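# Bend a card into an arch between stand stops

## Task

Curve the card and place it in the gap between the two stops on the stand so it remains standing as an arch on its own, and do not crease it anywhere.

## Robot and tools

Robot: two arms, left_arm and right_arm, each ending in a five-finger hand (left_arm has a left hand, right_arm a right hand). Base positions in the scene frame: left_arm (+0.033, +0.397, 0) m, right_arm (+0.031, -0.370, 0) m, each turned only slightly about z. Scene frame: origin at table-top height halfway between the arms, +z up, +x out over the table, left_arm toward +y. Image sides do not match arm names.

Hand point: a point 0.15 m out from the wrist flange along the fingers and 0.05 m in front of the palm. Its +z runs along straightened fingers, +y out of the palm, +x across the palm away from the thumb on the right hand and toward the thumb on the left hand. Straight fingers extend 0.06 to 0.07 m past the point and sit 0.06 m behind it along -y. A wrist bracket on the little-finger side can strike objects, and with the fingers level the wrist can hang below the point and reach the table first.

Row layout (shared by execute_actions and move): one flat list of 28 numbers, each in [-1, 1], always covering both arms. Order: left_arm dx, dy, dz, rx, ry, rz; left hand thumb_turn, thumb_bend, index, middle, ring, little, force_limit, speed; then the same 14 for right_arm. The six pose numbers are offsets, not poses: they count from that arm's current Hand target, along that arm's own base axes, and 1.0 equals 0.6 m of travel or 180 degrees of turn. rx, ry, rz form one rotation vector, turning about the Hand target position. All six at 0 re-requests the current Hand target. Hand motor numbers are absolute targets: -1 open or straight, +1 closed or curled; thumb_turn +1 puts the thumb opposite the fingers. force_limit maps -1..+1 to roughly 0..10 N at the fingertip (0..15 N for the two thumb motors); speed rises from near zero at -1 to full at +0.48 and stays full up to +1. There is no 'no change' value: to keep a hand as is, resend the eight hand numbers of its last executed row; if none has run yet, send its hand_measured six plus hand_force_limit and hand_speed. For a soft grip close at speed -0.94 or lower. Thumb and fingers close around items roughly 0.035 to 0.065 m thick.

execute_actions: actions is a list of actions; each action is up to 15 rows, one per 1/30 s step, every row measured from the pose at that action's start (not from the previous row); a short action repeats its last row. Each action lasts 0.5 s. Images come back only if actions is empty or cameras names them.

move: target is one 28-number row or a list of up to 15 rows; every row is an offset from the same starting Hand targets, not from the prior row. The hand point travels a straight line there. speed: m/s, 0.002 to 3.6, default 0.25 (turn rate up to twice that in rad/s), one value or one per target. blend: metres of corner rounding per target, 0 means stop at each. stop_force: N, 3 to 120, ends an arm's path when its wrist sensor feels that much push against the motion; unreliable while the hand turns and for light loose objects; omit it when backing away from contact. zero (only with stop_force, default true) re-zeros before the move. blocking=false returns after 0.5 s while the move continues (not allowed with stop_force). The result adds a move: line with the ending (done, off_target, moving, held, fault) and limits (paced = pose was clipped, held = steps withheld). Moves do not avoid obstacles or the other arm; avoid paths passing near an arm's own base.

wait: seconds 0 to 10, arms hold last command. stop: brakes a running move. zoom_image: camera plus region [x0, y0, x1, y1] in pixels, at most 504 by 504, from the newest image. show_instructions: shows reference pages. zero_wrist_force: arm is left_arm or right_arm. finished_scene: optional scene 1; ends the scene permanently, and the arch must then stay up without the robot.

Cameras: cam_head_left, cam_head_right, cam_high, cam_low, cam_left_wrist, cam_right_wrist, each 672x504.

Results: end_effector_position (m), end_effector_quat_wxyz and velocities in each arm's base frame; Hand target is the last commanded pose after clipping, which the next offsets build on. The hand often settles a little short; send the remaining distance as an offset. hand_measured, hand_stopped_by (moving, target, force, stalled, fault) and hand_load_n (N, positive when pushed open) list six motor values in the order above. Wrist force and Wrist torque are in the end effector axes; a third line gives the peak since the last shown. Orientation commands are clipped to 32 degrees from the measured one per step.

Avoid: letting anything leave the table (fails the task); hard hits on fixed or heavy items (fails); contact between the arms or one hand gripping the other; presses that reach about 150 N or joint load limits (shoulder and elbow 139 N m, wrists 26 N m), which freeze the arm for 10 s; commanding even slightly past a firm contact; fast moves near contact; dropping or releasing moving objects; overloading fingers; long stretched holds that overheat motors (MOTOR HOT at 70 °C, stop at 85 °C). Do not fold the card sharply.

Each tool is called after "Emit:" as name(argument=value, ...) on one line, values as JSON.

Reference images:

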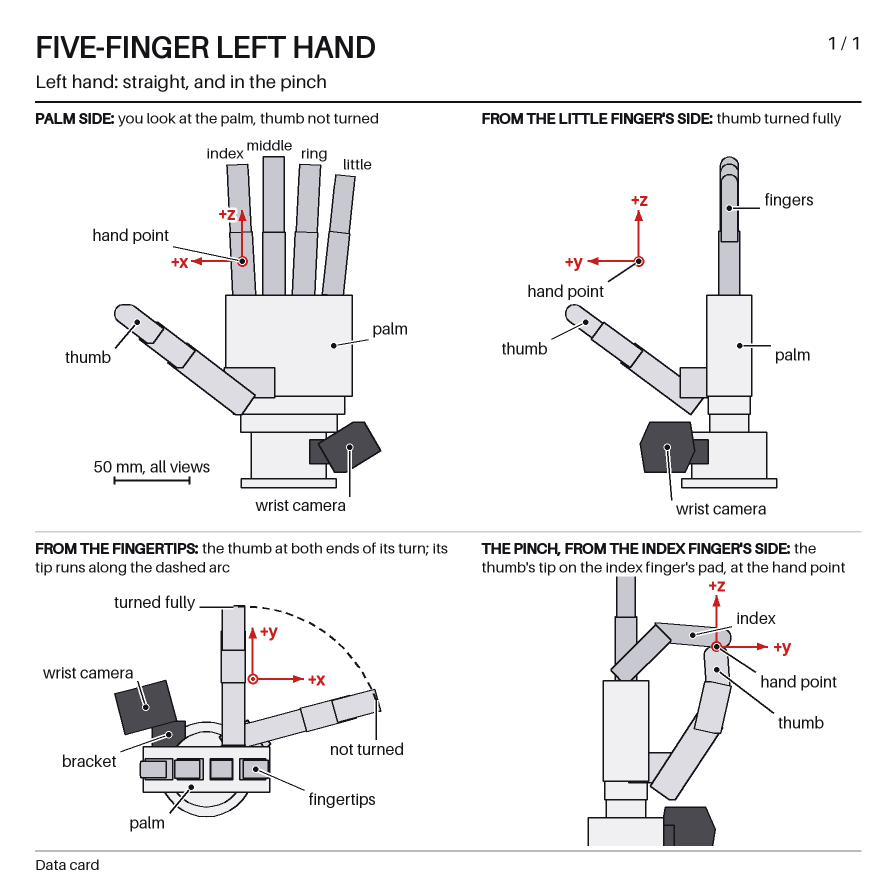

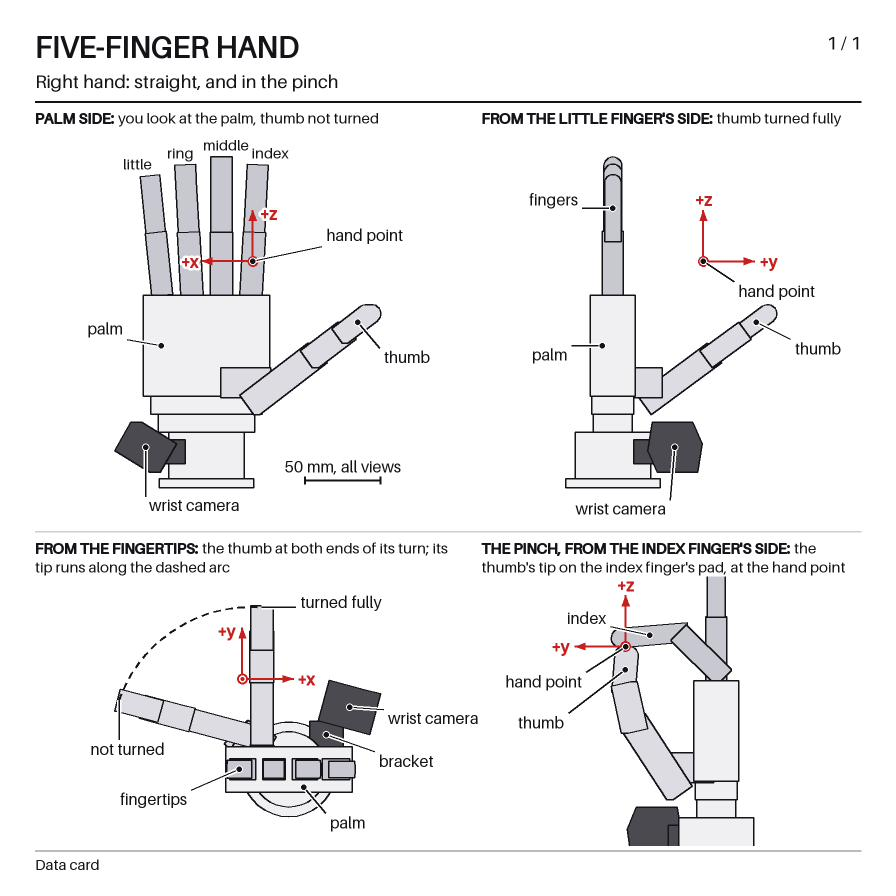

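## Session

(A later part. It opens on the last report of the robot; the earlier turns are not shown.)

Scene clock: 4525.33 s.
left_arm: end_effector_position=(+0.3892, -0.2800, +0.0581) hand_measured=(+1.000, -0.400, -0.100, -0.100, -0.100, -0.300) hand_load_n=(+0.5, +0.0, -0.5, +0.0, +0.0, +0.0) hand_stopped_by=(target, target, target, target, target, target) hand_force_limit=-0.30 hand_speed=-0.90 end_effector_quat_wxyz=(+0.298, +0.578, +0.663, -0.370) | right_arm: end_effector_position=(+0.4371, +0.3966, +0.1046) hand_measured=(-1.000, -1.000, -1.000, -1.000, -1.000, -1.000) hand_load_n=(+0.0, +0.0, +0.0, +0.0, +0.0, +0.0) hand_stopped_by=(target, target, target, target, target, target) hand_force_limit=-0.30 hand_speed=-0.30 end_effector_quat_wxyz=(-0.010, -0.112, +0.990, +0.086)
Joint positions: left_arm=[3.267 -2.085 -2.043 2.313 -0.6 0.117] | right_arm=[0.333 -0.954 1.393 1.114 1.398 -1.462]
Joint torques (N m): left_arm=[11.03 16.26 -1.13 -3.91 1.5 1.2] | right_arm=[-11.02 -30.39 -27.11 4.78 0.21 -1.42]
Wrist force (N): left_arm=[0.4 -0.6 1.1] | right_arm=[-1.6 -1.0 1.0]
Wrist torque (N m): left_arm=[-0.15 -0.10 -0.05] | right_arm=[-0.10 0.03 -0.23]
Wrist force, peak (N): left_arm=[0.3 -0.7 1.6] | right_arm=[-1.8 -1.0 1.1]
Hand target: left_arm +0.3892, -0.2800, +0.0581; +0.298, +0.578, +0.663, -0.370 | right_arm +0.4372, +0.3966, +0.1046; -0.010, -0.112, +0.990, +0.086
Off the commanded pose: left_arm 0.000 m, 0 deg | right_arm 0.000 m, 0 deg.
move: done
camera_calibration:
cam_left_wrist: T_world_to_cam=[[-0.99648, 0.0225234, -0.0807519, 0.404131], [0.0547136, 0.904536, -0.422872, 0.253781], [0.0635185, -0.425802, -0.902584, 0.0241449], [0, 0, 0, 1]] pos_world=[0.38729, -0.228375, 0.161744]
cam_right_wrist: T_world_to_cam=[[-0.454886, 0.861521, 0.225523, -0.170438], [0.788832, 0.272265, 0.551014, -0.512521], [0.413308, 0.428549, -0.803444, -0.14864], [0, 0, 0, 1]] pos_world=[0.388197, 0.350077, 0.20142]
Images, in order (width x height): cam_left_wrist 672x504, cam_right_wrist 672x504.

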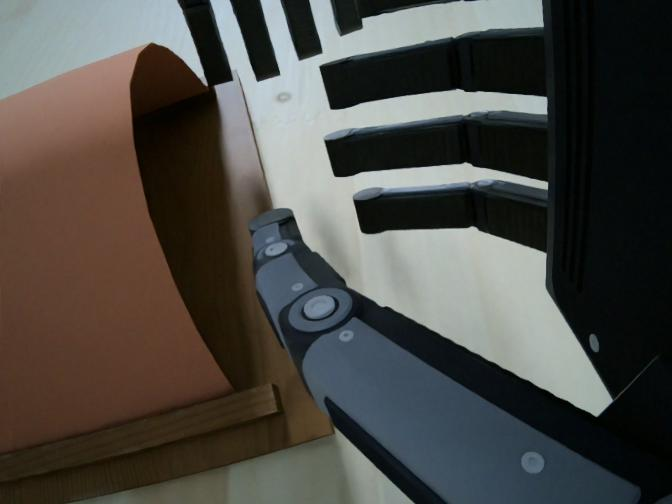

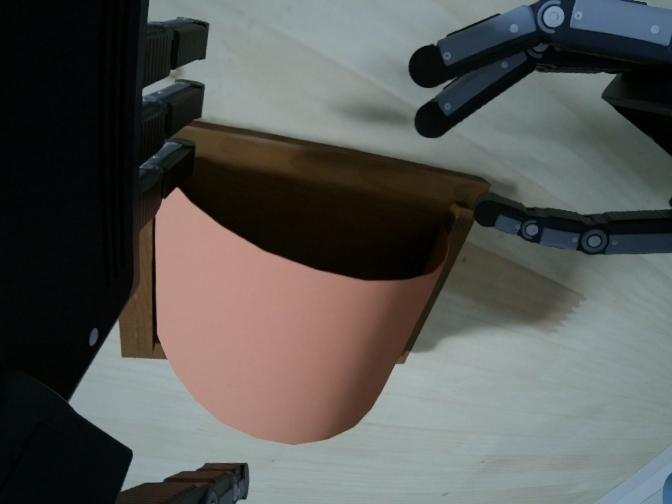

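Emit:
move(target=[0,0,0,0,0,0,1,-0.4,-0.1,-0.1,-0.1,-0.3,-0.3,-0.9,0.0081,0.0019,0,0,0,0,-1,-1,-1,-1,-1,-1,-0.3,-0.3], speed=0.015, cameras=["cam_left_wrist", "cam_right_wrist"])

Emit:
zoom_image(camera="cam_left_wrist", region=[130, 0, 270, 120])

Emit:
zoom_image(camera="cam_right_wrist", region=[130, 120, 230, 220])

Scene clock: 4531.57 s.
left_arm: end_effector_position=(+0.3892, -0.2800, +0.0581) hand_measured=(+1.000, -0.400, -0.100, -0.100, -0.100, -0.300) hand_load_n=(+0.0, +0.0, +0.0, +0.0, +0.0, +0.0) hand_stopped_by=(target, target, target, target, target, target) hand_force_limit=-0.30 hand_speed=-0.90 end_effector_quat_wxyz=(+0.298, +0.578, +0.663, -0.370) | right_arm: end_effector_position=(+0.4420, +0.3978, +0.1046) hand_measured=(-1.000, -1.000, -1.000, -1.000, -1.000, -1.000) hand_load_n=(+0.5, +0.0, +0.0, +0.0, +0.0, +0.0) hand_stopped_by=(target, target, target, target, target, target) hand_force_limit=-0.30 hand_speed=-0.30 end_effector_quat_wxyz=(-0.010, -0.112, +0.990, +0.086)
Joint positions: left_arm=[3.267 -2.085 -2.043 2.313 -0.6 0.117] | right_arm=[0.332 -0.943 1.375 1.121 1.398 -1.463]
Joint torques (N m): left_arm=[11.34 15.99 -1.96 -3.85 1.89 1.16] | right_arm=[-10.58 -31.23 -27.12 4.56 -1.09 -1.43]
Wrist force (N): left_arm=[0.6 -0.5 1.2] | right_arm=[-1.3 -1.1 0.7]
Wrist torque (N m): left_arm=[-0.13 -0.13 -0.05] | right_arm=[-0.10 0.03 -0.17]
Wrist force, peak (N): left_arm=[0.8 -0.5 1.5] | right_arm=[-1.8 -1.1 1.0]
Hand target: left_arm +0.3892, -0.2800, +0.0581; +0.298, +0.578, +0.663, -0.370 | right_arm +0.4420, +0.3978, +0.1046; -0.010, -0.112, +0.990, +0.086
Off the commanded pose: left_arm 0.000 m, 0 deg | right_arm 0.000 m, 0 deg.
move: done
camera_calibration:
cam_left_wrist: T_world_to_cam=[[-0.99648, 0.0225234, -0.0807519, 0.404131], [0.0547136, 0.904536, -0.422872, 0.253781], [0.0635185, -0.425802, -0.902584, 0.0241449], [0, 0, 0, 1]] pos_world=[0.38729, -0.228375, 0.161744]
cam_right_wrist: T_world_to_cam=[[-0.454886, 0.861521, 0.225523, -0.169156], [0.788832, 0.272265, 0.551014, -0.516686], [0.413308, 0.428549, -0.803444, -0.151137], [0, 0, 0, 1]] pos_world=[0.393097, 0.351177, 0.20142]
Images, in order (width x height): cam_left_wrist 672x504, cam_right_wrist 672x504.

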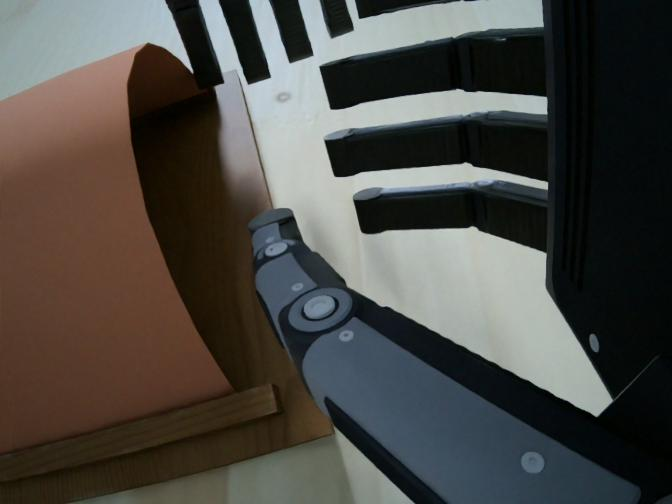

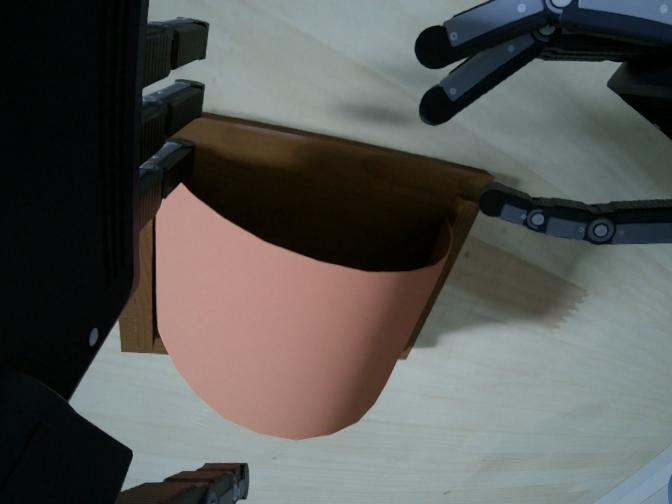

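Scaled by 3.600 from the camera's 672x504 image, which has a finer 960x720 frame.

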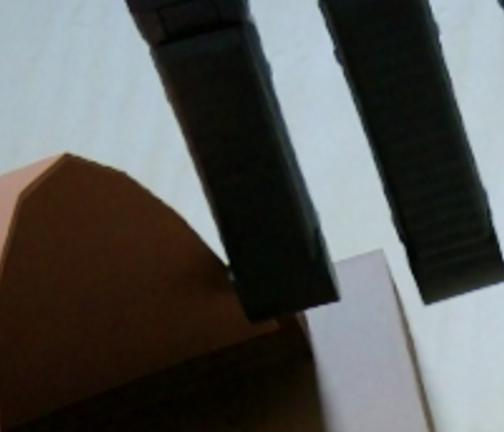

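Scaled by 5.040 from the camera's 672x504 image, which has a finer 960x720 frame.

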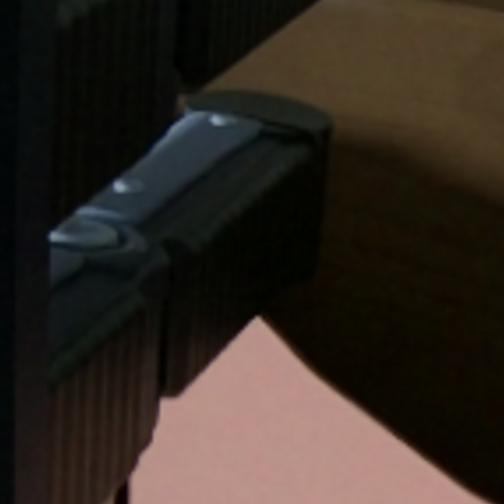

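Emit:
move(target=[0,0,0,0,0,0,1,-0.4,-0.1,-0.1,-0.1,-0.3,-0.3,-0.9,0.0081,0.0019,0,0,0,0,-1,-1,-1,-1,-1,-1,-0.3,-0.3], speed=0.015, cameras=["cam_left_wrist", "cam_right_wrist"])

Emit:
zoom_image(camera="cam_left_wrist", region=[130, 0, 270, 120])

Emit:
zoom_image(camera="cam_left_wrist", region=[150, 340, 350, 490])

Scene clock: 4537.07 s.
left_arm: end_effector_position=(+0.3892, -0.2800, +0.0581) hand_measured=(+1.000, -0.400, -0.100, -0.100, -0.100, -0.300) hand_load_n=(+0.0, +0.0, +0.5, +0.0, +0.0, +0.0) hand_stopped_by=(target, target, target, target, target, target) hand_force_limit=-0.30 hand_speed=-0.90 end_effector_quat_wxyz=(+0.298, +0.578, +0.663, -0.370) | right_arm: end_effector_position=(+0.4468, +0.3989, +0.1046) hand_measured=(-1.000, -1.000, -1.000, -1.000, -1.000, -1.000) hand_load_n=(+0.0, +0.0, +0.0, +0.0, +0.0, +0.0) hand_stopped_by=(target, target, target, target, target, target) hand_force_limit=-0.30 hand_speed=-0.30 end_effector_quat_wxyz=(-0.010, -0.112, +0.990, +0.086)
Joint positions: left_arm=[3.267 -2.085 -2.043 2.313 -0.6 0.117] | right_arm=[0.331 -0.933 1.357 1.129 1.398 -1.464]
Joint torques (N m): left_arm=[11.67 16.11 -2.06 -3.82 2.35 1.19] | right_arm=[-11.14 -30.31 -27.19 4.65 -1.17 -1.42]
Wrist force (N): left_arm=[0.4 -0.5 0.9] | right_arm=[-1.5 -1.0 1.0]
Wrist torque (N m): left_arm=[-0.11 -0.10 -0.06] | right_arm=[-0.09 0.05 -0.18]
Wrist force, peak (N): left_arm=[0.4 -0.9 1.4] | right_arm=[-1.6 -1.2 1.0]
Hand target: left_arm +0.3892, -0.2800, +0.0581; +0.298, +0.578, +0.663, -0.370 | right_arm +0.4469, +0.3989, +0.1046; -0.010, -0.112, +0.990, +0.086
Off the commanded pose: left_arm 0.000 m, 0 deg | right_arm 0.000 m, 0 deg.
move: done
camera_calibration:
cam_left_wrist: T_world_to_cam=[[-0.99648, 0.0225234, -0.0807519, 0.404131], [0.0547136, 0.904536, -0.422872, 0.253781], [0.0635185, -0.425802, -0.902584, 0.0241449], [0, 0, 0, 1]] pos_world=[0.38729, -0.228375, 0.161744]
cam_right_wrist: T_world_to_cam=[[-0.454886, 0.861521, 0.225523, -0.168007], [0.788832, 0.272265, 0.551014, -0.520799], [0.413308, 0.428549, -0.803444, -0.153635], [0, 0, 0, 1]] pos_world=[0.397897, 0.352377, 0.20142]
Images, in order (width x height): cam_left_wrist 672x504, cam_right_wrist 672x504.

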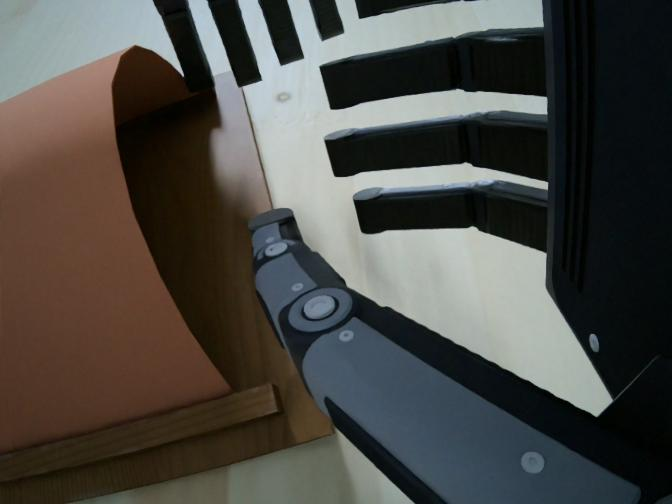

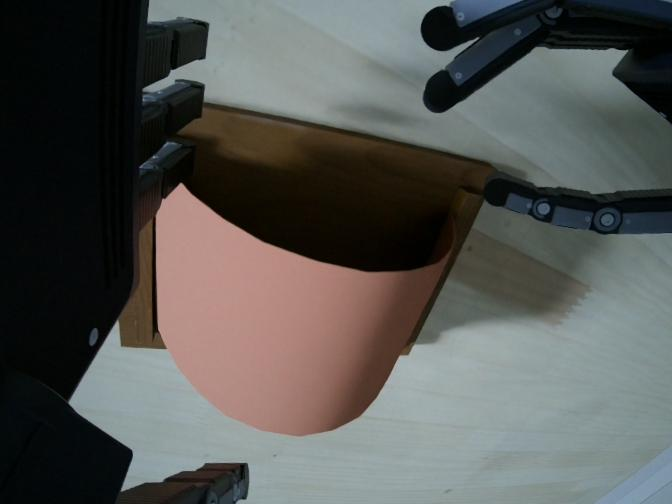

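Scaled by 3.600 from the camera's 672x504 image, which has a finer 960x720 frame.

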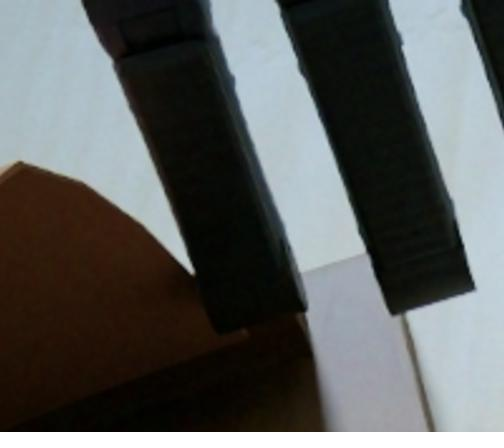

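Scaled by 2.520 from the camera's 672x504 image, which has a finer 960x720 frame.

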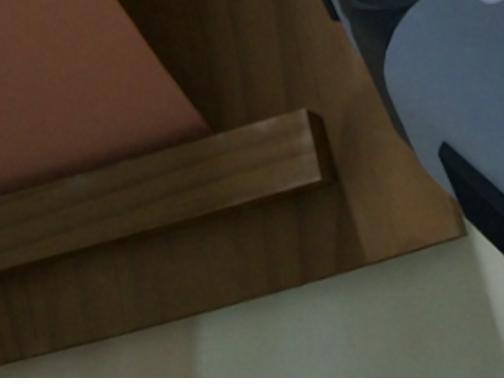

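Emit:
move(target=[0,0,0,0,0,0,1,-0.4,-0.1,-0.1,-0.1,-0.3,-0.3,-0.9,0.0081,0.0019,0,0,0,0,-1,-1,-1,-1,-1,-1,-0.3,-0.3], speed=0.015, cameras=["cam_left_wrist", "cam_right_wrist"])

Emit:
zoom_image(camera="cam_left_wrist", region=[130, 0, 270, 120])

Emit:
zoom_image(camera="cam_left_wrist", region=[150, 340, 350, 490])

Emit:
zoom_image(camera="cam_right_wrist", region=[130, 280, 230, 380])

Scene clock: 4549.60 s.
left_arm: end_effector_position=(+0.3892, -0.2800, +0.0581) hand_measured=(+1.000, -0.400, -0.100, -0.100, -0.100, -0.300) hand_load_n=(+0.5, +0.0, +0.0, +0.0, +0.0, +0.0) hand_stopped_by=(target, target, target, target, target, target) hand_force_limit=-0.30 hand_speed=-0.90 end_effector_quat_wxyz=(+0.298, +0.578, +0.663, -0.370) | right_arm: end_effector_position=(+0.4517, +0.4001, +0.1046) hand_measured=(-1.000, -1.000, -1.000, -1.000, -1.000, -1.000) hand_load_n=(+0.0, +0.0, +0.0, +0.0, +0.0, +0.0) hand_stopped_by=(target, target, target, target, target, target) hand_force_limit=-0.30 hand_speed=-0.30 end_effector_quat_wxyz=(-0.010, -0.112, +0.990, +0.086)
Joint positions: left_arm=[3.267 -2.085 -2.043 2.313 -0.6 0.117] | right_arm=[0.33 -0.922 1.339 1.136 1.398 -1.465]
Joint torques (N m): left_arm=[10.78 15.8 -1.84 -3.91 2.5 1.2] | right_arm=[-10.82 -32.14 -24.98 4.7 -1.26 -1.42]
Wrist force (N): left_arm=[0.5 -0.4 1.1] | right_arm=[-1.4 -1.0 0.8]
Wrist torque (N m): left_arm=[-0.12 -0.11 -0.05] | right_arm=[-0.09 0.05 -0.18]
Wrist force, peak (N): left_arm=[0.5 -0.9 1.4] | right_arm=[-1.7 -1.1 0.9]
Hand target: left_arm +0.3892, -0.2800, +0.0581; +0.298, +0.578, +0.663, -0.370 | right_arm +0.4517, +0.4001, +0.1046; -0.010, -0.112, +0.990, +0.086
Off the commanded pose: left_arm 0.000 m, 0 deg | right_arm 0.000 m, 0 deg.
move: done
camera_calibration:
cam_left_wrist: T_world_to_cam=[[-0.99648, 0.0225234, -0.0807519, 0.404131], [0.0547136, 0.904536, -0.422872, 0.253781], [0.0635185, -0.425802, -0.902584, 0.0241449], [0, 0, 0, 1]] pos_world=[0.38729, -0.228375, 0.161744]
cam_right_wrist: T_world_to_cam=[[-0.454886, 0.861521, 0.225523, -0.166725], [0.788832, 0.272265, 0.551014, -0.524964], [0.413308, 0.428549, -0.803444, -0.156131], [0, 0, 0, 1]] pos_world=[0.402797, 0.353477, 0.20142]
Images, in order (width x height): cam_left_wrist 672x504, cam_right_wrist 672x504.

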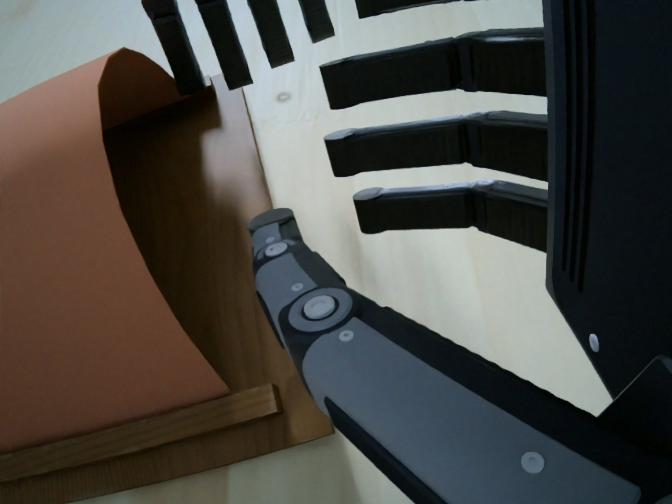

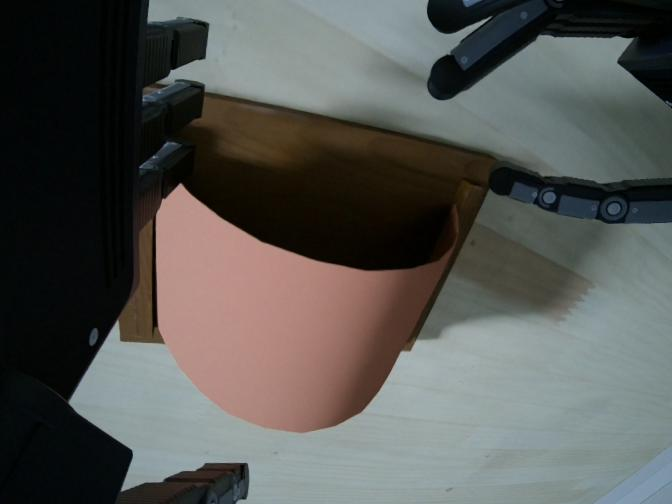

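Scaled by 3.600 from the camera's 672x504 image, which has a finer 960x720 frame.

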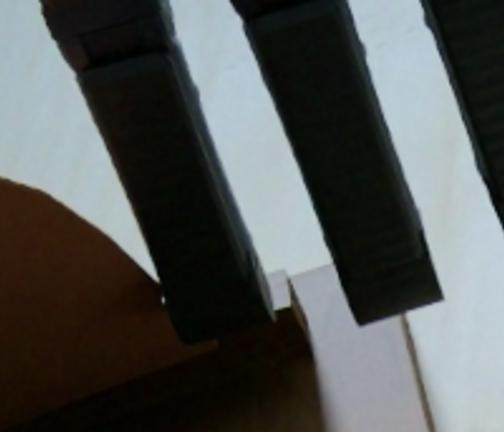

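Scaled by 2.520 from the camera's 672x504 image, which has a finer 960x720 frame.

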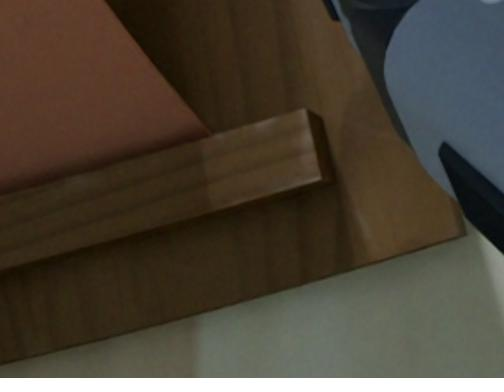

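Scaled by 5.040 from the camera's 672x504 image, which has a finer 960x720 frame.

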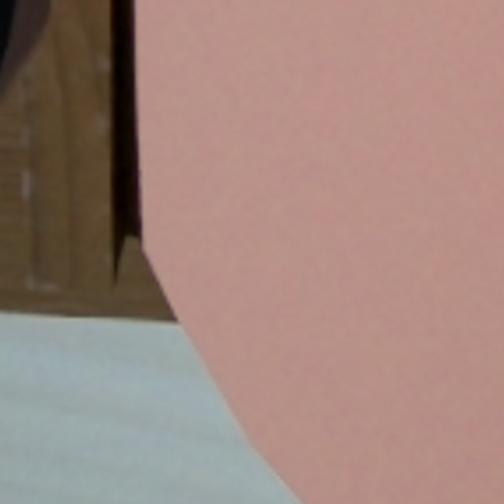

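Emit:
move(target=[[0,0,0,0,0,0,1,-0.4,-0.1,-0.1,-0.1,-0.3,-0.3,-0.9,-0.0081,-0.0019,0,0,0,0,-1,-1,-1,-1,-1,-1,-0.3,-0.3],[0,0,0,0,0,0,1,-0.4,-0.1,-0.1,-0.1,-0.3,-0.3,-0.9,-0.0488,-0.0112,0,0,0,0,-1,-1,-1,-1,-1,-1,-0.3,-0.3]], speed=[0.01, 0.04], cameras=["all"])

Emit:
zoom_image(camera="cam_left_wrist", region=[130, 0, 270, 120])

Emit:
zoom_image(camera="cam_right_wrist", region=[120, 270, 220, 370])

Emit:
zoom_image(camera="cam_right_wrist", region=[390, 170, 500, 280])

Scene clock: 4566.03 s.
left_arm: end_effector_position=(+0.3892, -0.2800, +0.0581) hand_measured=(+1.000, -0.400, -0.100, -0.100, -0.100, -0.300) hand_load_n=(+0.0, +0.0, +0.0, +0.0, +0.0, +0.0) hand_stopped_by=(target, target, target, target, target, target) hand_force_limit=-0.30 hand_speed=-0.90 end_effector_quat_wxyz=(+0.298, +0.578, +0.663, -0.370) | right_arm: end_effector_position=(+0.4225, +0.3933, +0.1046) hand_measured=(-1.000, -1.000, -1.000, -1.000, -1.000, -1.000) hand_load_n=(+0.0, +0.0, +0.0, +0.0, +0.0, +0.0) hand_stopped_by=(target, target, target, target, target, target) hand_force_limit=-0.30 hand_speed=-0.30 end_effector_quat_wxyz=(-0.010, -0.112, +0.990, +0.086)
Joint positions: left_arm=[3.267 -2.085 -2.043 2.313 -0.6 0.117] | right_arm=[0.336 -0.985 1.445 1.092 1.398 -1.458]
Joint torques (N m): left_arm=[11.6 16.31 -1.67 -3.87 2.41 1.15] | right_arm=[12.89 -46.82 -5.34 0.22 -0.13 1.99]
Wrist force (N): left_arm=[0.2 -0.7 1.4] | right_arm=[-1.7 -0.9 1.1]
Wrist torque (N m): left_arm=[-0.19 -0.06 -0.06] | right_arm=[-0.09 0.04 -0.29]
Wrist force, peak (N): left_arm=[0.5 -1.1 1.4] | right_arm=[-1.7 -1.2 1.0]
Hand target: left_arm +0.3892, -0.2800, +0.0581; +0.298, +0.578, +0.663, -0.370 | right_arm +0.4225, +0.3933, +0.1046; -0.010, -0.112, +0.990, +0.086
Off the commanded pose: left_arm 0.000 m, 0 deg | right_arm 0.000 m, 0 deg.
move: done
camera_calibration:
cam_left_wrist: T_world_to_cam=[[-0.99648, 0.0225234, -0.0807519, 0.404131], [0.0547136, 0.904536, -0.422872, 0.253781], [0.0635185, -0.425802, -0.902584, 0.0241449], [0, 0, 0, 1]] pos_world=[0.38729, -0.228375, 0.161744]
cam_right_wrist: T_world_to_cam=[[-0.454869, 0.861527, 0.225535, -0.174247], [0.788842, 0.272246, 0.551009, -0.500102], [0.413308, 0.428548, -0.803444, -0.141191], [0, 0, 0, 1]] pos_world=[0.373597, 0.346777, 0.20142]

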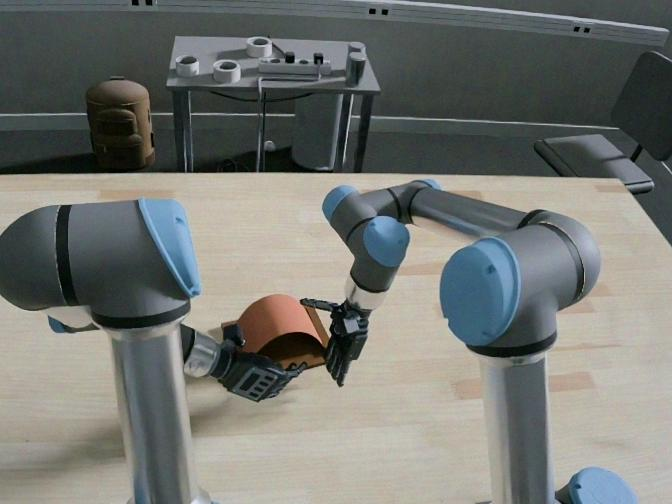

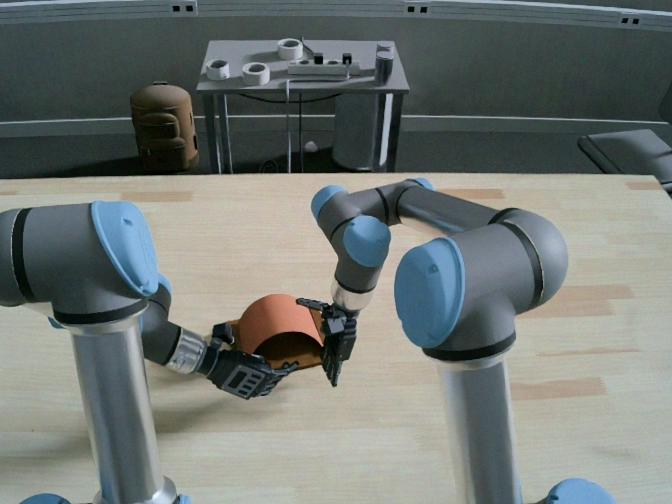

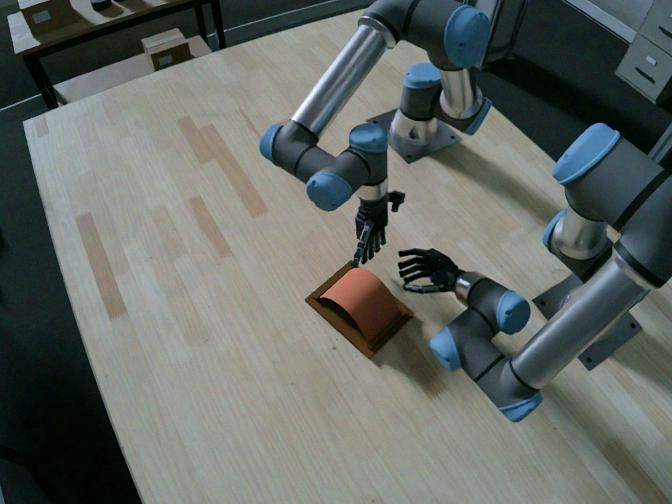

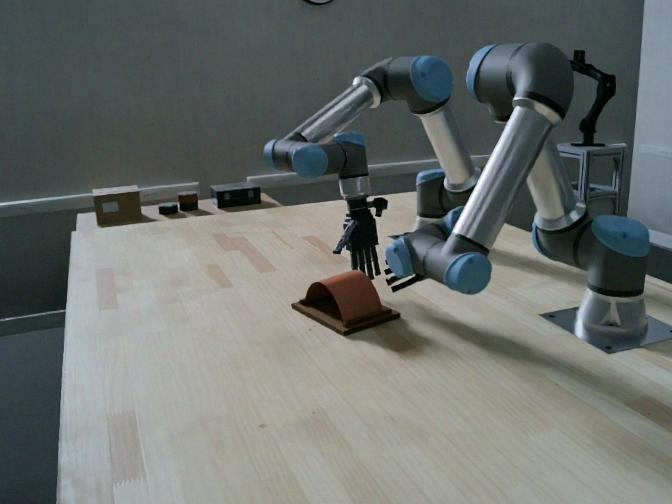

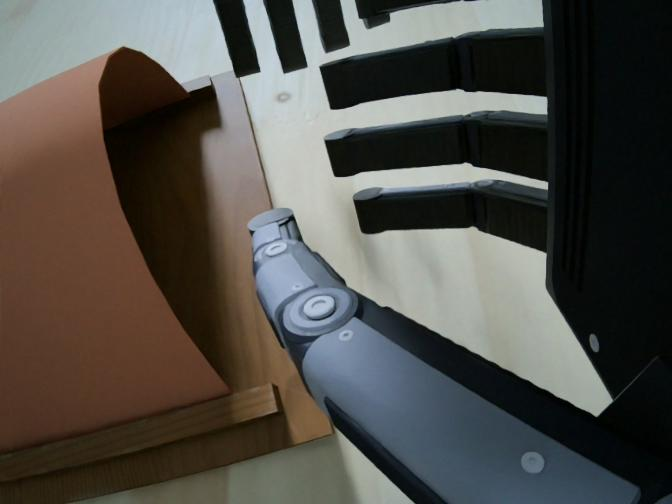

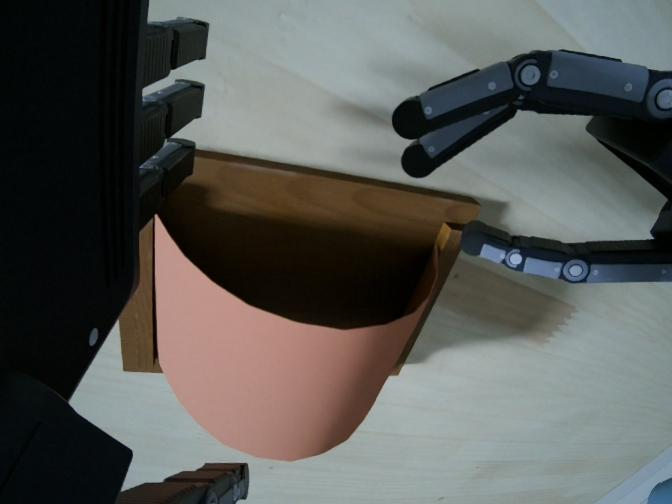

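Scaled by 3.600 from the camera's 672x504 image, which has a finer 960x720 frame.

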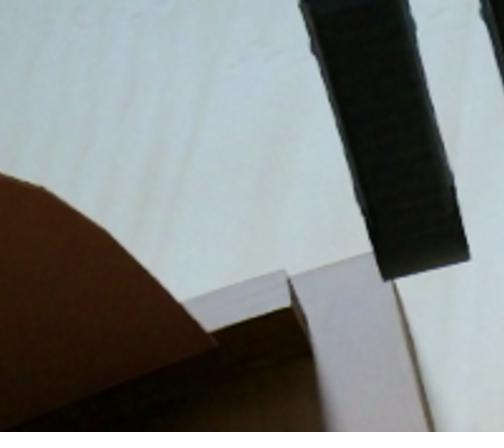

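Scaled by 5.040 from the camera's 672x504 image, which has a finer 960x720 frame.

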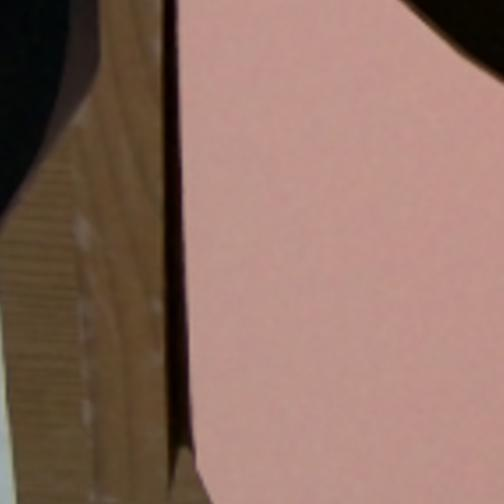

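Scaled by 4.582 from the camera's 672x504 image, which has a finer 960x720 frame.

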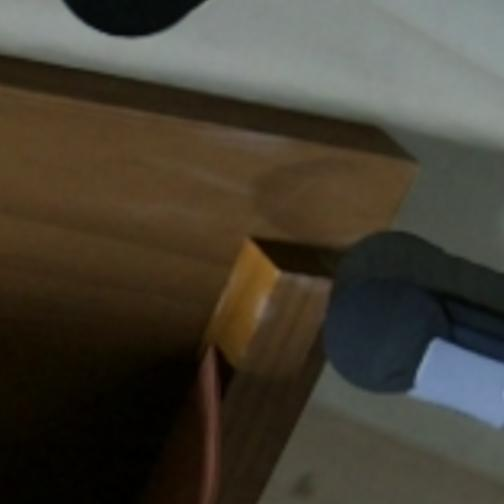

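Emit:
move(target=[0,0,0,0,0,0,1,-0.4,-0.1,-0.1,-0.1,-0.3,-0.3,-0.9,0.0328,-0.0763,0.0058,0,0,0,-1,-1,-1,-1,-1,-1,-0.3,-0.3], speed=0.05, cameras=["cam_right_wrist"])

Emit:
zoom_image(camera="cam_right_wrist", region=[200, 160, 300, 260])

Emit:
zoom_image(camera="cam_right_wrist", region=[200, 270, 300, 370])

Emit:
zoom_image(camera="cam_right_wrist", region=[460, 200, 550, 300])

Scene clock: 4578.97 s.
left_arm: end_effector_position=(+0.3892, -0.2800, +0.0581) hand_measured=(+1.000, -0.400, -0.100, -0.100, -0.100, -0.300) hand_load_n=(+0.0, +0.0, +0.0, +0.0, +0.0, +0.0) hand_stopped_by=(target, target, target, target, target, target) hand_force_limit=-0.30 hand_speed=-0.90 end_effector_quat_wxyz=(+0.298, +0.578, +0.663, -0.370) | right_arm: end_effector_position=(+0.4421, +0.3476, +0.1081) hand_measured=(-1.000, -1.000, -1.000, -1.000, -1.000, -1.000) hand_load_n=(+0.0, +0.0, +0.0, +0.0, +0.5, +0.0) hand_stopped_by=(target, target, target, target, target, target) hand_force_limit=-0.30 hand_speed=-0.30 end_effector_quat_wxyz=(-0.010, -0.112, +0.990, +0.086)
Joint positions: left_arm=[3.267 -2.085 -2.043 2.313 -0.6 0.117] | right_arm=[0.234 -1.003 1.47 1.103 1.397 -1.562]
Joint torques (N m): left_arm=[11.52 16.32 -1.62 -3.86 2.46 1.13] | right_arm=[-10.35 -47.13 -6.15 4.81 -1.32 -1.45]
Wrist force (N): left_arm=[0.3 -0.3 1.1] | right_arm=[-1.6 -0.8 1.0]
Wrist torque (N m): left_arm=[-0.10 -0.07 -0.07] | right_arm=[-0.08 0.03 -0.19]
Wrist force, peak (N): left_arm=[0.5 -0.9 1.4] | right_arm=[-1.9 -1.0 0.9]
Hand target: left_arm +0.3892, -0.2800, +0.0581; +0.298, +0.578, +0.663, -0.370 | right_arm +0.4421, +0.3476, +0.1081; -0.010, -0.112, +0.990, +0.086
Off the commanded pose: left_arm 0.000 m, 0 deg | right_arm 0.000 m, 0 deg.
move: done
camera_calibration:
cam_right_wrist: T_world_to_cam=[[-0.454886, 0.861521, 0.225523, -0.126738], [0.788832, 0.272265, 0.551014, -0.505053], [0.413308, 0.428549, -0.803444, -0.126896], [0, 0, 0, 1]] pos_world=[0.393197, 0.301077, 0.20492]
Images, in order (width x height): cam_right_wrist 672x504.

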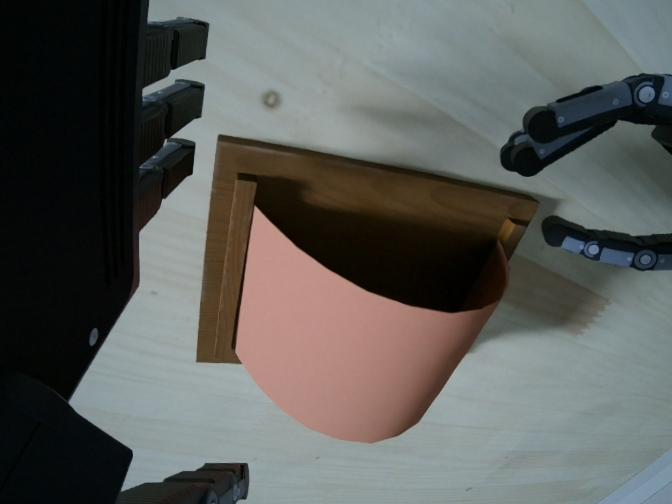

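Scaled by 5.040 from the camera's 672x504 image, which has a finer 960x720 frame.

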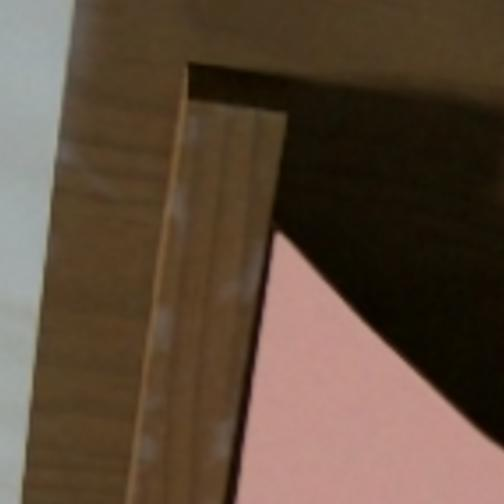

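Scaled by 5.040 from the camera's 672x504 image, which has a finer 960x720 frame.

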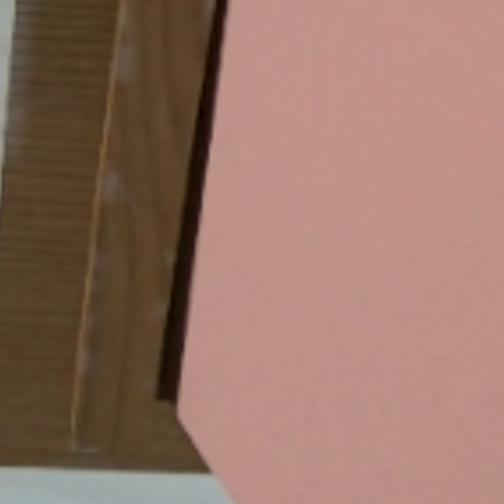

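Scaled by 5.040 from the camera's 672x504 image, which has a finer 960x720 frame.

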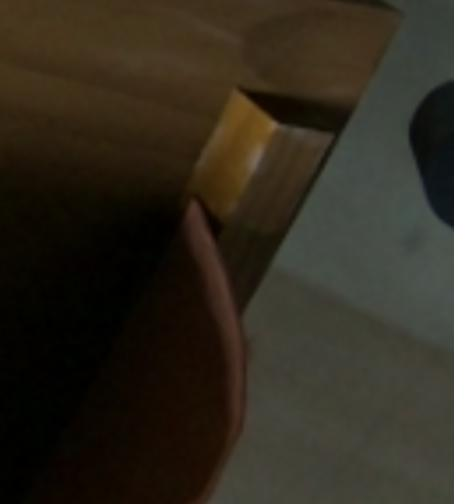

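Emit:
move(target=[[0,0,0,0,0,0,1,-0.4,-0.1,-0.1,-0.1,-0.3,-0.3,-0.9,0.0372,-0.1625,0.1667,0,0,0,-1,-1,-1,-1,-1,-1,-0.3,-0.3],[0.0389,-0.1449,0,0,0,0,1,-0.4,-0.1,-0.1,-0.1,-0.3,-0.3,-0.9,0.0372,-0.1625,0.1667,0,0,0,-1,-1,-1,-1,-1,-1,-0.3,-0.3]], speed=0.12, cameras=["cam_left_wrist", "cam_right_wrist"])

Emit:
zoom_image(camera="cam_left_wrist", region=[160, 170, 260, 240])

Scene clock: 4597.83 s.
left_arm: end_effector_position=(+0.4126, -0.3669, +0.0580) hand_measured=(+1.000, -0.400, -0.100, -0.100, -0.100, -0.300) hand_load_n=(+0.0, +0.0, +0.0, +0.0, +0.0, +0.0) hand_stopped_by=(target, target, target, target, target, target) hand_force_limit=-0.30 hand_speed=-0.90 end_effector_quat_wxyz=(+0.298, +0.578, +0.663, -0.370) | right_arm: end_effector_position=(+0.4645, +0.2501, +0.2081) hand_measured=(-1.000, -1.000, -1.000, -1.000, -1.000, -1.000) hand_load_n=(-0.5, +0.0, +0.0, +0.0, +0.0, +0.0) hand_stopped_by=(target, target, target, target, target, target) hand_force_limit=-0.30 hand_speed=-0.30 end_effector_quat_wxyz=(-0.010, -0.112, +0.990, +0.086)
Joint positions: left_arm=[3.022 -2.104 -1.858 2.513 -0.585 -0.322] | right_arm=[0.022 -1.127 1.4 1.334 1.4 -1.778]
Joint torques (N m): left_arm=[-10.35 44.57 24.5 -0.68 -0.75 -1.21] | right_arm=[-10.52 -42.86 -27.34 4.86 0.93 -1.45]
Wrist force (N): left_arm=[0.1 -0.5 1.2] | right_arm=[-1.5 -0.9 1.0]
Wrist torque (N m): left_arm=[-0.13 -0.04 0.06] | right_arm=[-0.09 0.02 -0.17]
Wrist force, peak (N): left_arm=[-0.1 -0.3 1.9] | right_arm=[-1.8 -1.1 1.2]
Hand target: left_arm +0.4126, -0.3670, +0.0581; +0.298, +0.578, +0.663, -0.370 | right_arm +0.4645, +0.2501, +0.2081; -0.010, -0.112, +0.990, +0.086
Off the commanded pose: left_arm 0.000 m, 0 deg | right_arm 0.000 m, 0 deg.
move: done
camera_calibration:
cam_left_wrist: T_world_to_cam=[[-0.996486, 0.0225587, -0.0806586, 0.429308], [0.0547061, 0.904534, -0.422878, 0.331204], [0.0634189, -0.425805, -0.90259, -0.014339], [0, 0, 0, 1]] pos_world=[0.41059, -0.315375, 0.161744]
cam_right_wrist: T_world_to_cam=[[-0.454886, 0.861521, 0.225523, -0.055062], [0.788832, 0.272265, 0.551014, -0.551172], [0.413308, 0.428549, -0.803444, -0.0139415], [0, 0, 0, 1]] pos_world=[0.415497, 0.203477, 0.30492]
Images, in order (width x height): cam_left_wrist 672x504, cam_right_wrist 672x504.

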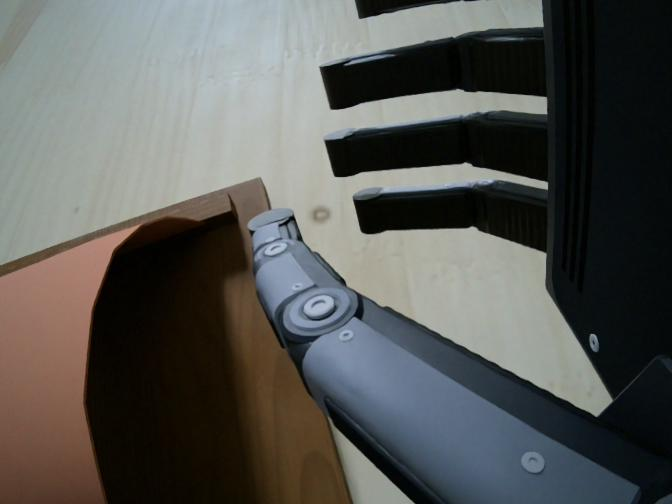

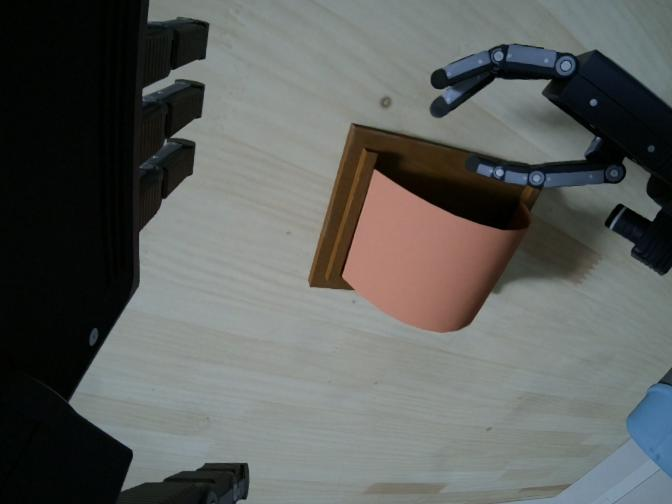

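Scaled by 5.040 from the camera's 672x504 image, which has a finer 960x720 frame.

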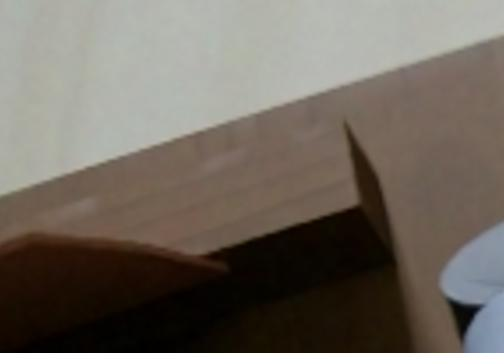

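Emit:
zoom_image(camera="cam_left_wrist", region=[110, 195, 240, 285])

Emit:
zoom_image(camera="cam_left_wrist", region=[180, 205, 240, 245])

Scaled by 3.877 from the camera's 672x504 image, which has a finer 960x720 frame.

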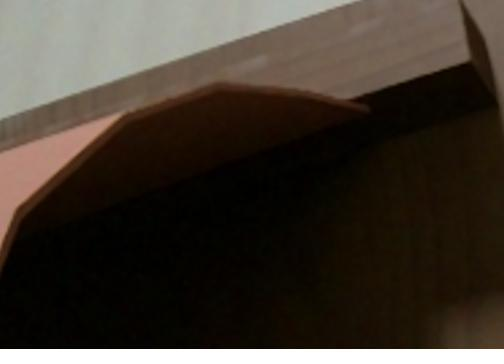

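Scaled by 8.400 from the camera's 672x504 image, which has a finer 960x720 frame.

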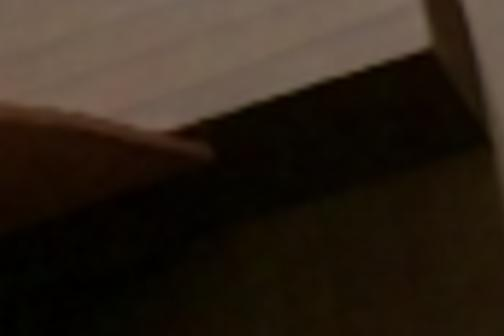

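Emit:
move(target=[0,0,0,0,0,0,1,-0.4,-0.1,-0.1,-0.1,-0.3,-0.3,-0.9,0.2843,0.1,-0.1,0,0,0.36,-1,-1,-1,-1,-1,-1,-0.3,-0.3], speed=0.2, cameras=["cam_right_wrist"])

Scene clock: 4704.10 s.
left_arm: end_effector_position=(+0.4126, -0.3670, +0.0581) hand_measured=(+1.000, -0.400, -0.100, -0.100, -0.100, -0.300) hand_load_n=(+0.5, +0.0, +0.0, +0.0, +0.0, +0.0) hand_stopped_by=(target, target, target, target, target, target) hand_force_limit=-0.30 hand_speed=-0.90 end_effector_quat_wxyz=(+0.298, +0.578, +0.663, -0.370) | right_arm: end_effector_position=(+0.6335, +0.3095, +0.1476) hand_measured=(-1.000, -1.000, -1.000, -1.000, -1.000, -1.000) hand_load_n=(+0.0, +0.0, +0.0, +0.0, +0.0, +0.0) hand_stopped_by=(target, target, target, target, target, target) hand_force_limit=-0.30 hand_speed=-0.30 end_effector_quat_wxyz=(+0.085, -0.587, +0.804, +0.041)
Joint positions: left_arm=[3.022 -2.104 -1.858 2.514 -0.585 -0.322] | right_arm=[0.13 -0.313 0.035 1.738 1.418 -2.693]
Joint torques (N m): left_arm=[-10.54 45.17 20.1 -0.59 -0.82 -1.29] | right_arm=[12.82 -64.57 -27.38 -0.08 1.18 -1.43]
Wrist force (N): left_arm=[0.1 -0.7 1.1] | right_arm=[-1.2 -0.7 0.9]
Wrist torque (N m): left_arm=[-0.17 -0.05 0.07] | right_arm=[-0.08 0.03 -0.11]
Wrist force, peak (N): left_arm=[0.4 -0.8 1.6] | right_arm=[-1.7 -1.3 1.3]
Hand target: left_arm +0.4126, -0.3670, +0.0581; +0.298, +0.578, +0.663, -0.370 | right_arm +0.6350, +0.3101, +0.1481; -0.055, -0.625, +0.776, +0.068
Off the commanded pose: left_arm 0.000 m, 0 deg | right_arm 0.002 m, 17 deg.
elbow stopped short (right arm): the move would have taken joint 3 (elbow) straighter than the controller allows.
move: off_target (right_arm)
camera_calibration:
cam_right_wrist: T_world_to_cam=[[-0.998404, 0.0522173, -0.0214985, 0.615464], [0.0247145, 0.746365, 0.665077, -0.346985], [0.0507743, 0.663485, -0.746465, -0.00938464], [0, 0, 0, 1]] pos_world=[0.623534, 0.233066, 0.236998]
Images, in order (width x height): cam_right_wrist 672x504.

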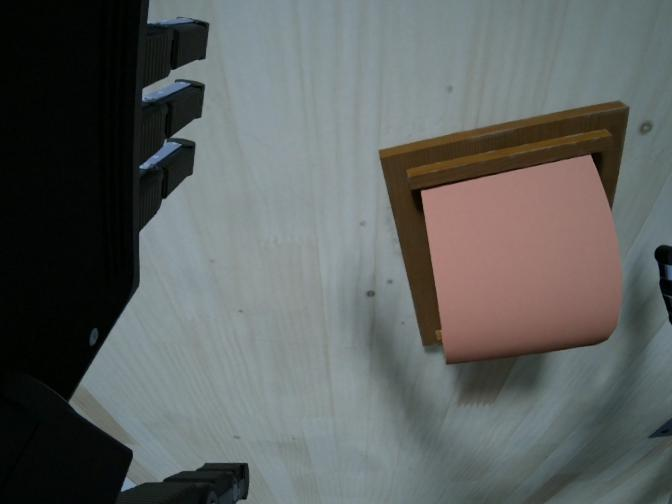

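Emit:
move(target=[0,0,0,0,0,0,1,-0.4,-0.1,-0.1,-0.1,-0.3,-0.3,-0.9,-0.04,0.0,0.03,0,0,0.15,-1,-1,-1,-1,-1,-1,-0.3,-0.3], speed=0.2, cameras=["cam_right_wrist"])

Scene clock: 4715.03 s.
left_arm: end_effector_position=(+0.4126, -0.3670, +0.0581) hand_measured=(+1.000, -0.400, -0.100, -0.100, -0.100, -0.300) hand_load_n=(+0.5, +0.0, +0.0, +0.0, +0.0, +0.0) hand_stopped_by=(target, target, target, target, target, target) hand_force_limit=-0.30 hand_speed=-0.90 end_effector_quat_wxyz=(+0.298, +0.578, +0.663, -0.370) | right_arm: end_effector_position=(+0.6095, +0.3094, +0.1655) hand_measured=(-1.000, -1.000, -1.000, -1.000, -1.000, -1.000) hand_load_n=(+0.0, +0.0, +0.0, +0.0, +0.0, +0.0) hand_stopped_by=(target, target, target, target, target, target) hand_force_limit=-0.30 hand_speed=-0.30 end_effector_quat_wxyz=(-0.099, +0.763, -0.638, +0.020)
Joint positions: left_arm=[3.022 -2.104 -1.858 2.514 -0.585 -0.322] | right_arm=[0.19 -0.358 0.035 1.715 1.477 -3.121]
Joint torques (N m): left_arm=[-10.78 44.32 11.65 -0.5 -0.77 -1.28] | right_arm=[13.33 -63.19 -26.58 -0.14 1.3 -1.35]
Wrist force (N): left_arm=[0.2 -0.6 0.9] | right_arm=[-1.3 -0.8 0.5]
Wrist torque (N m): left_arm=[-0.13 -0.06 0.06] | right_arm=[-0.11 0.02 -0.08]
Wrist force, peak (N): left_arm=[0.0 -0.8 1.5] | right_arm=[-1.5 -0.5 0.8]
Hand target: left_arm +0.4126, -0.3670, +0.0581; +0.298, +0.578, +0.663, -0.370 | right_arm +0.6110, +0.3101, +0.1661; +0.069, +0.789, -0.608, -0.053
Off the commanded pose: left_arm 0.000 m, 0 deg | right_arm 0.002 m, 21 deg.
elbow stopped short (right arm): the move would have taken joint 3 (elbow) straighter than the controller allows.
move: off_target (right_arm)
camera_calibration:
cam_right_wrist: T_world_to_cam=[[-0.90059, -0.412746, -0.136306, 0.695197], [-0.41297, 0.714627, 0.564592, -0.0649966], [-0.135625, 0.564756, -0.814037, 0.160647], [0, 0, 0, 1]] pos_world=[0.621033, 0.242661, 0.262229]
Images, in order (width x height): cam_right_wrist 672x504.

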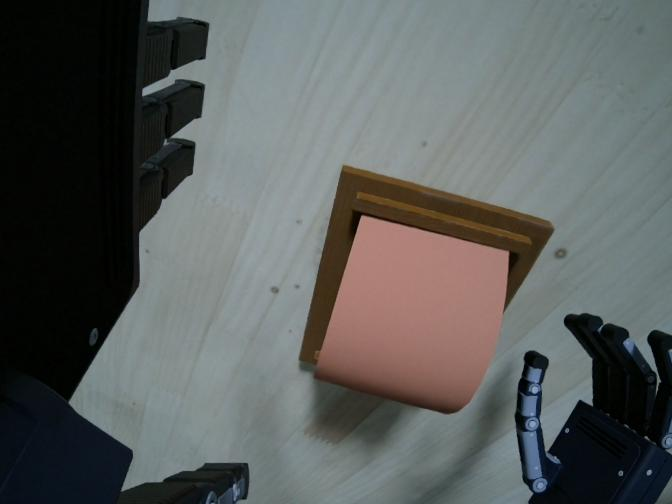

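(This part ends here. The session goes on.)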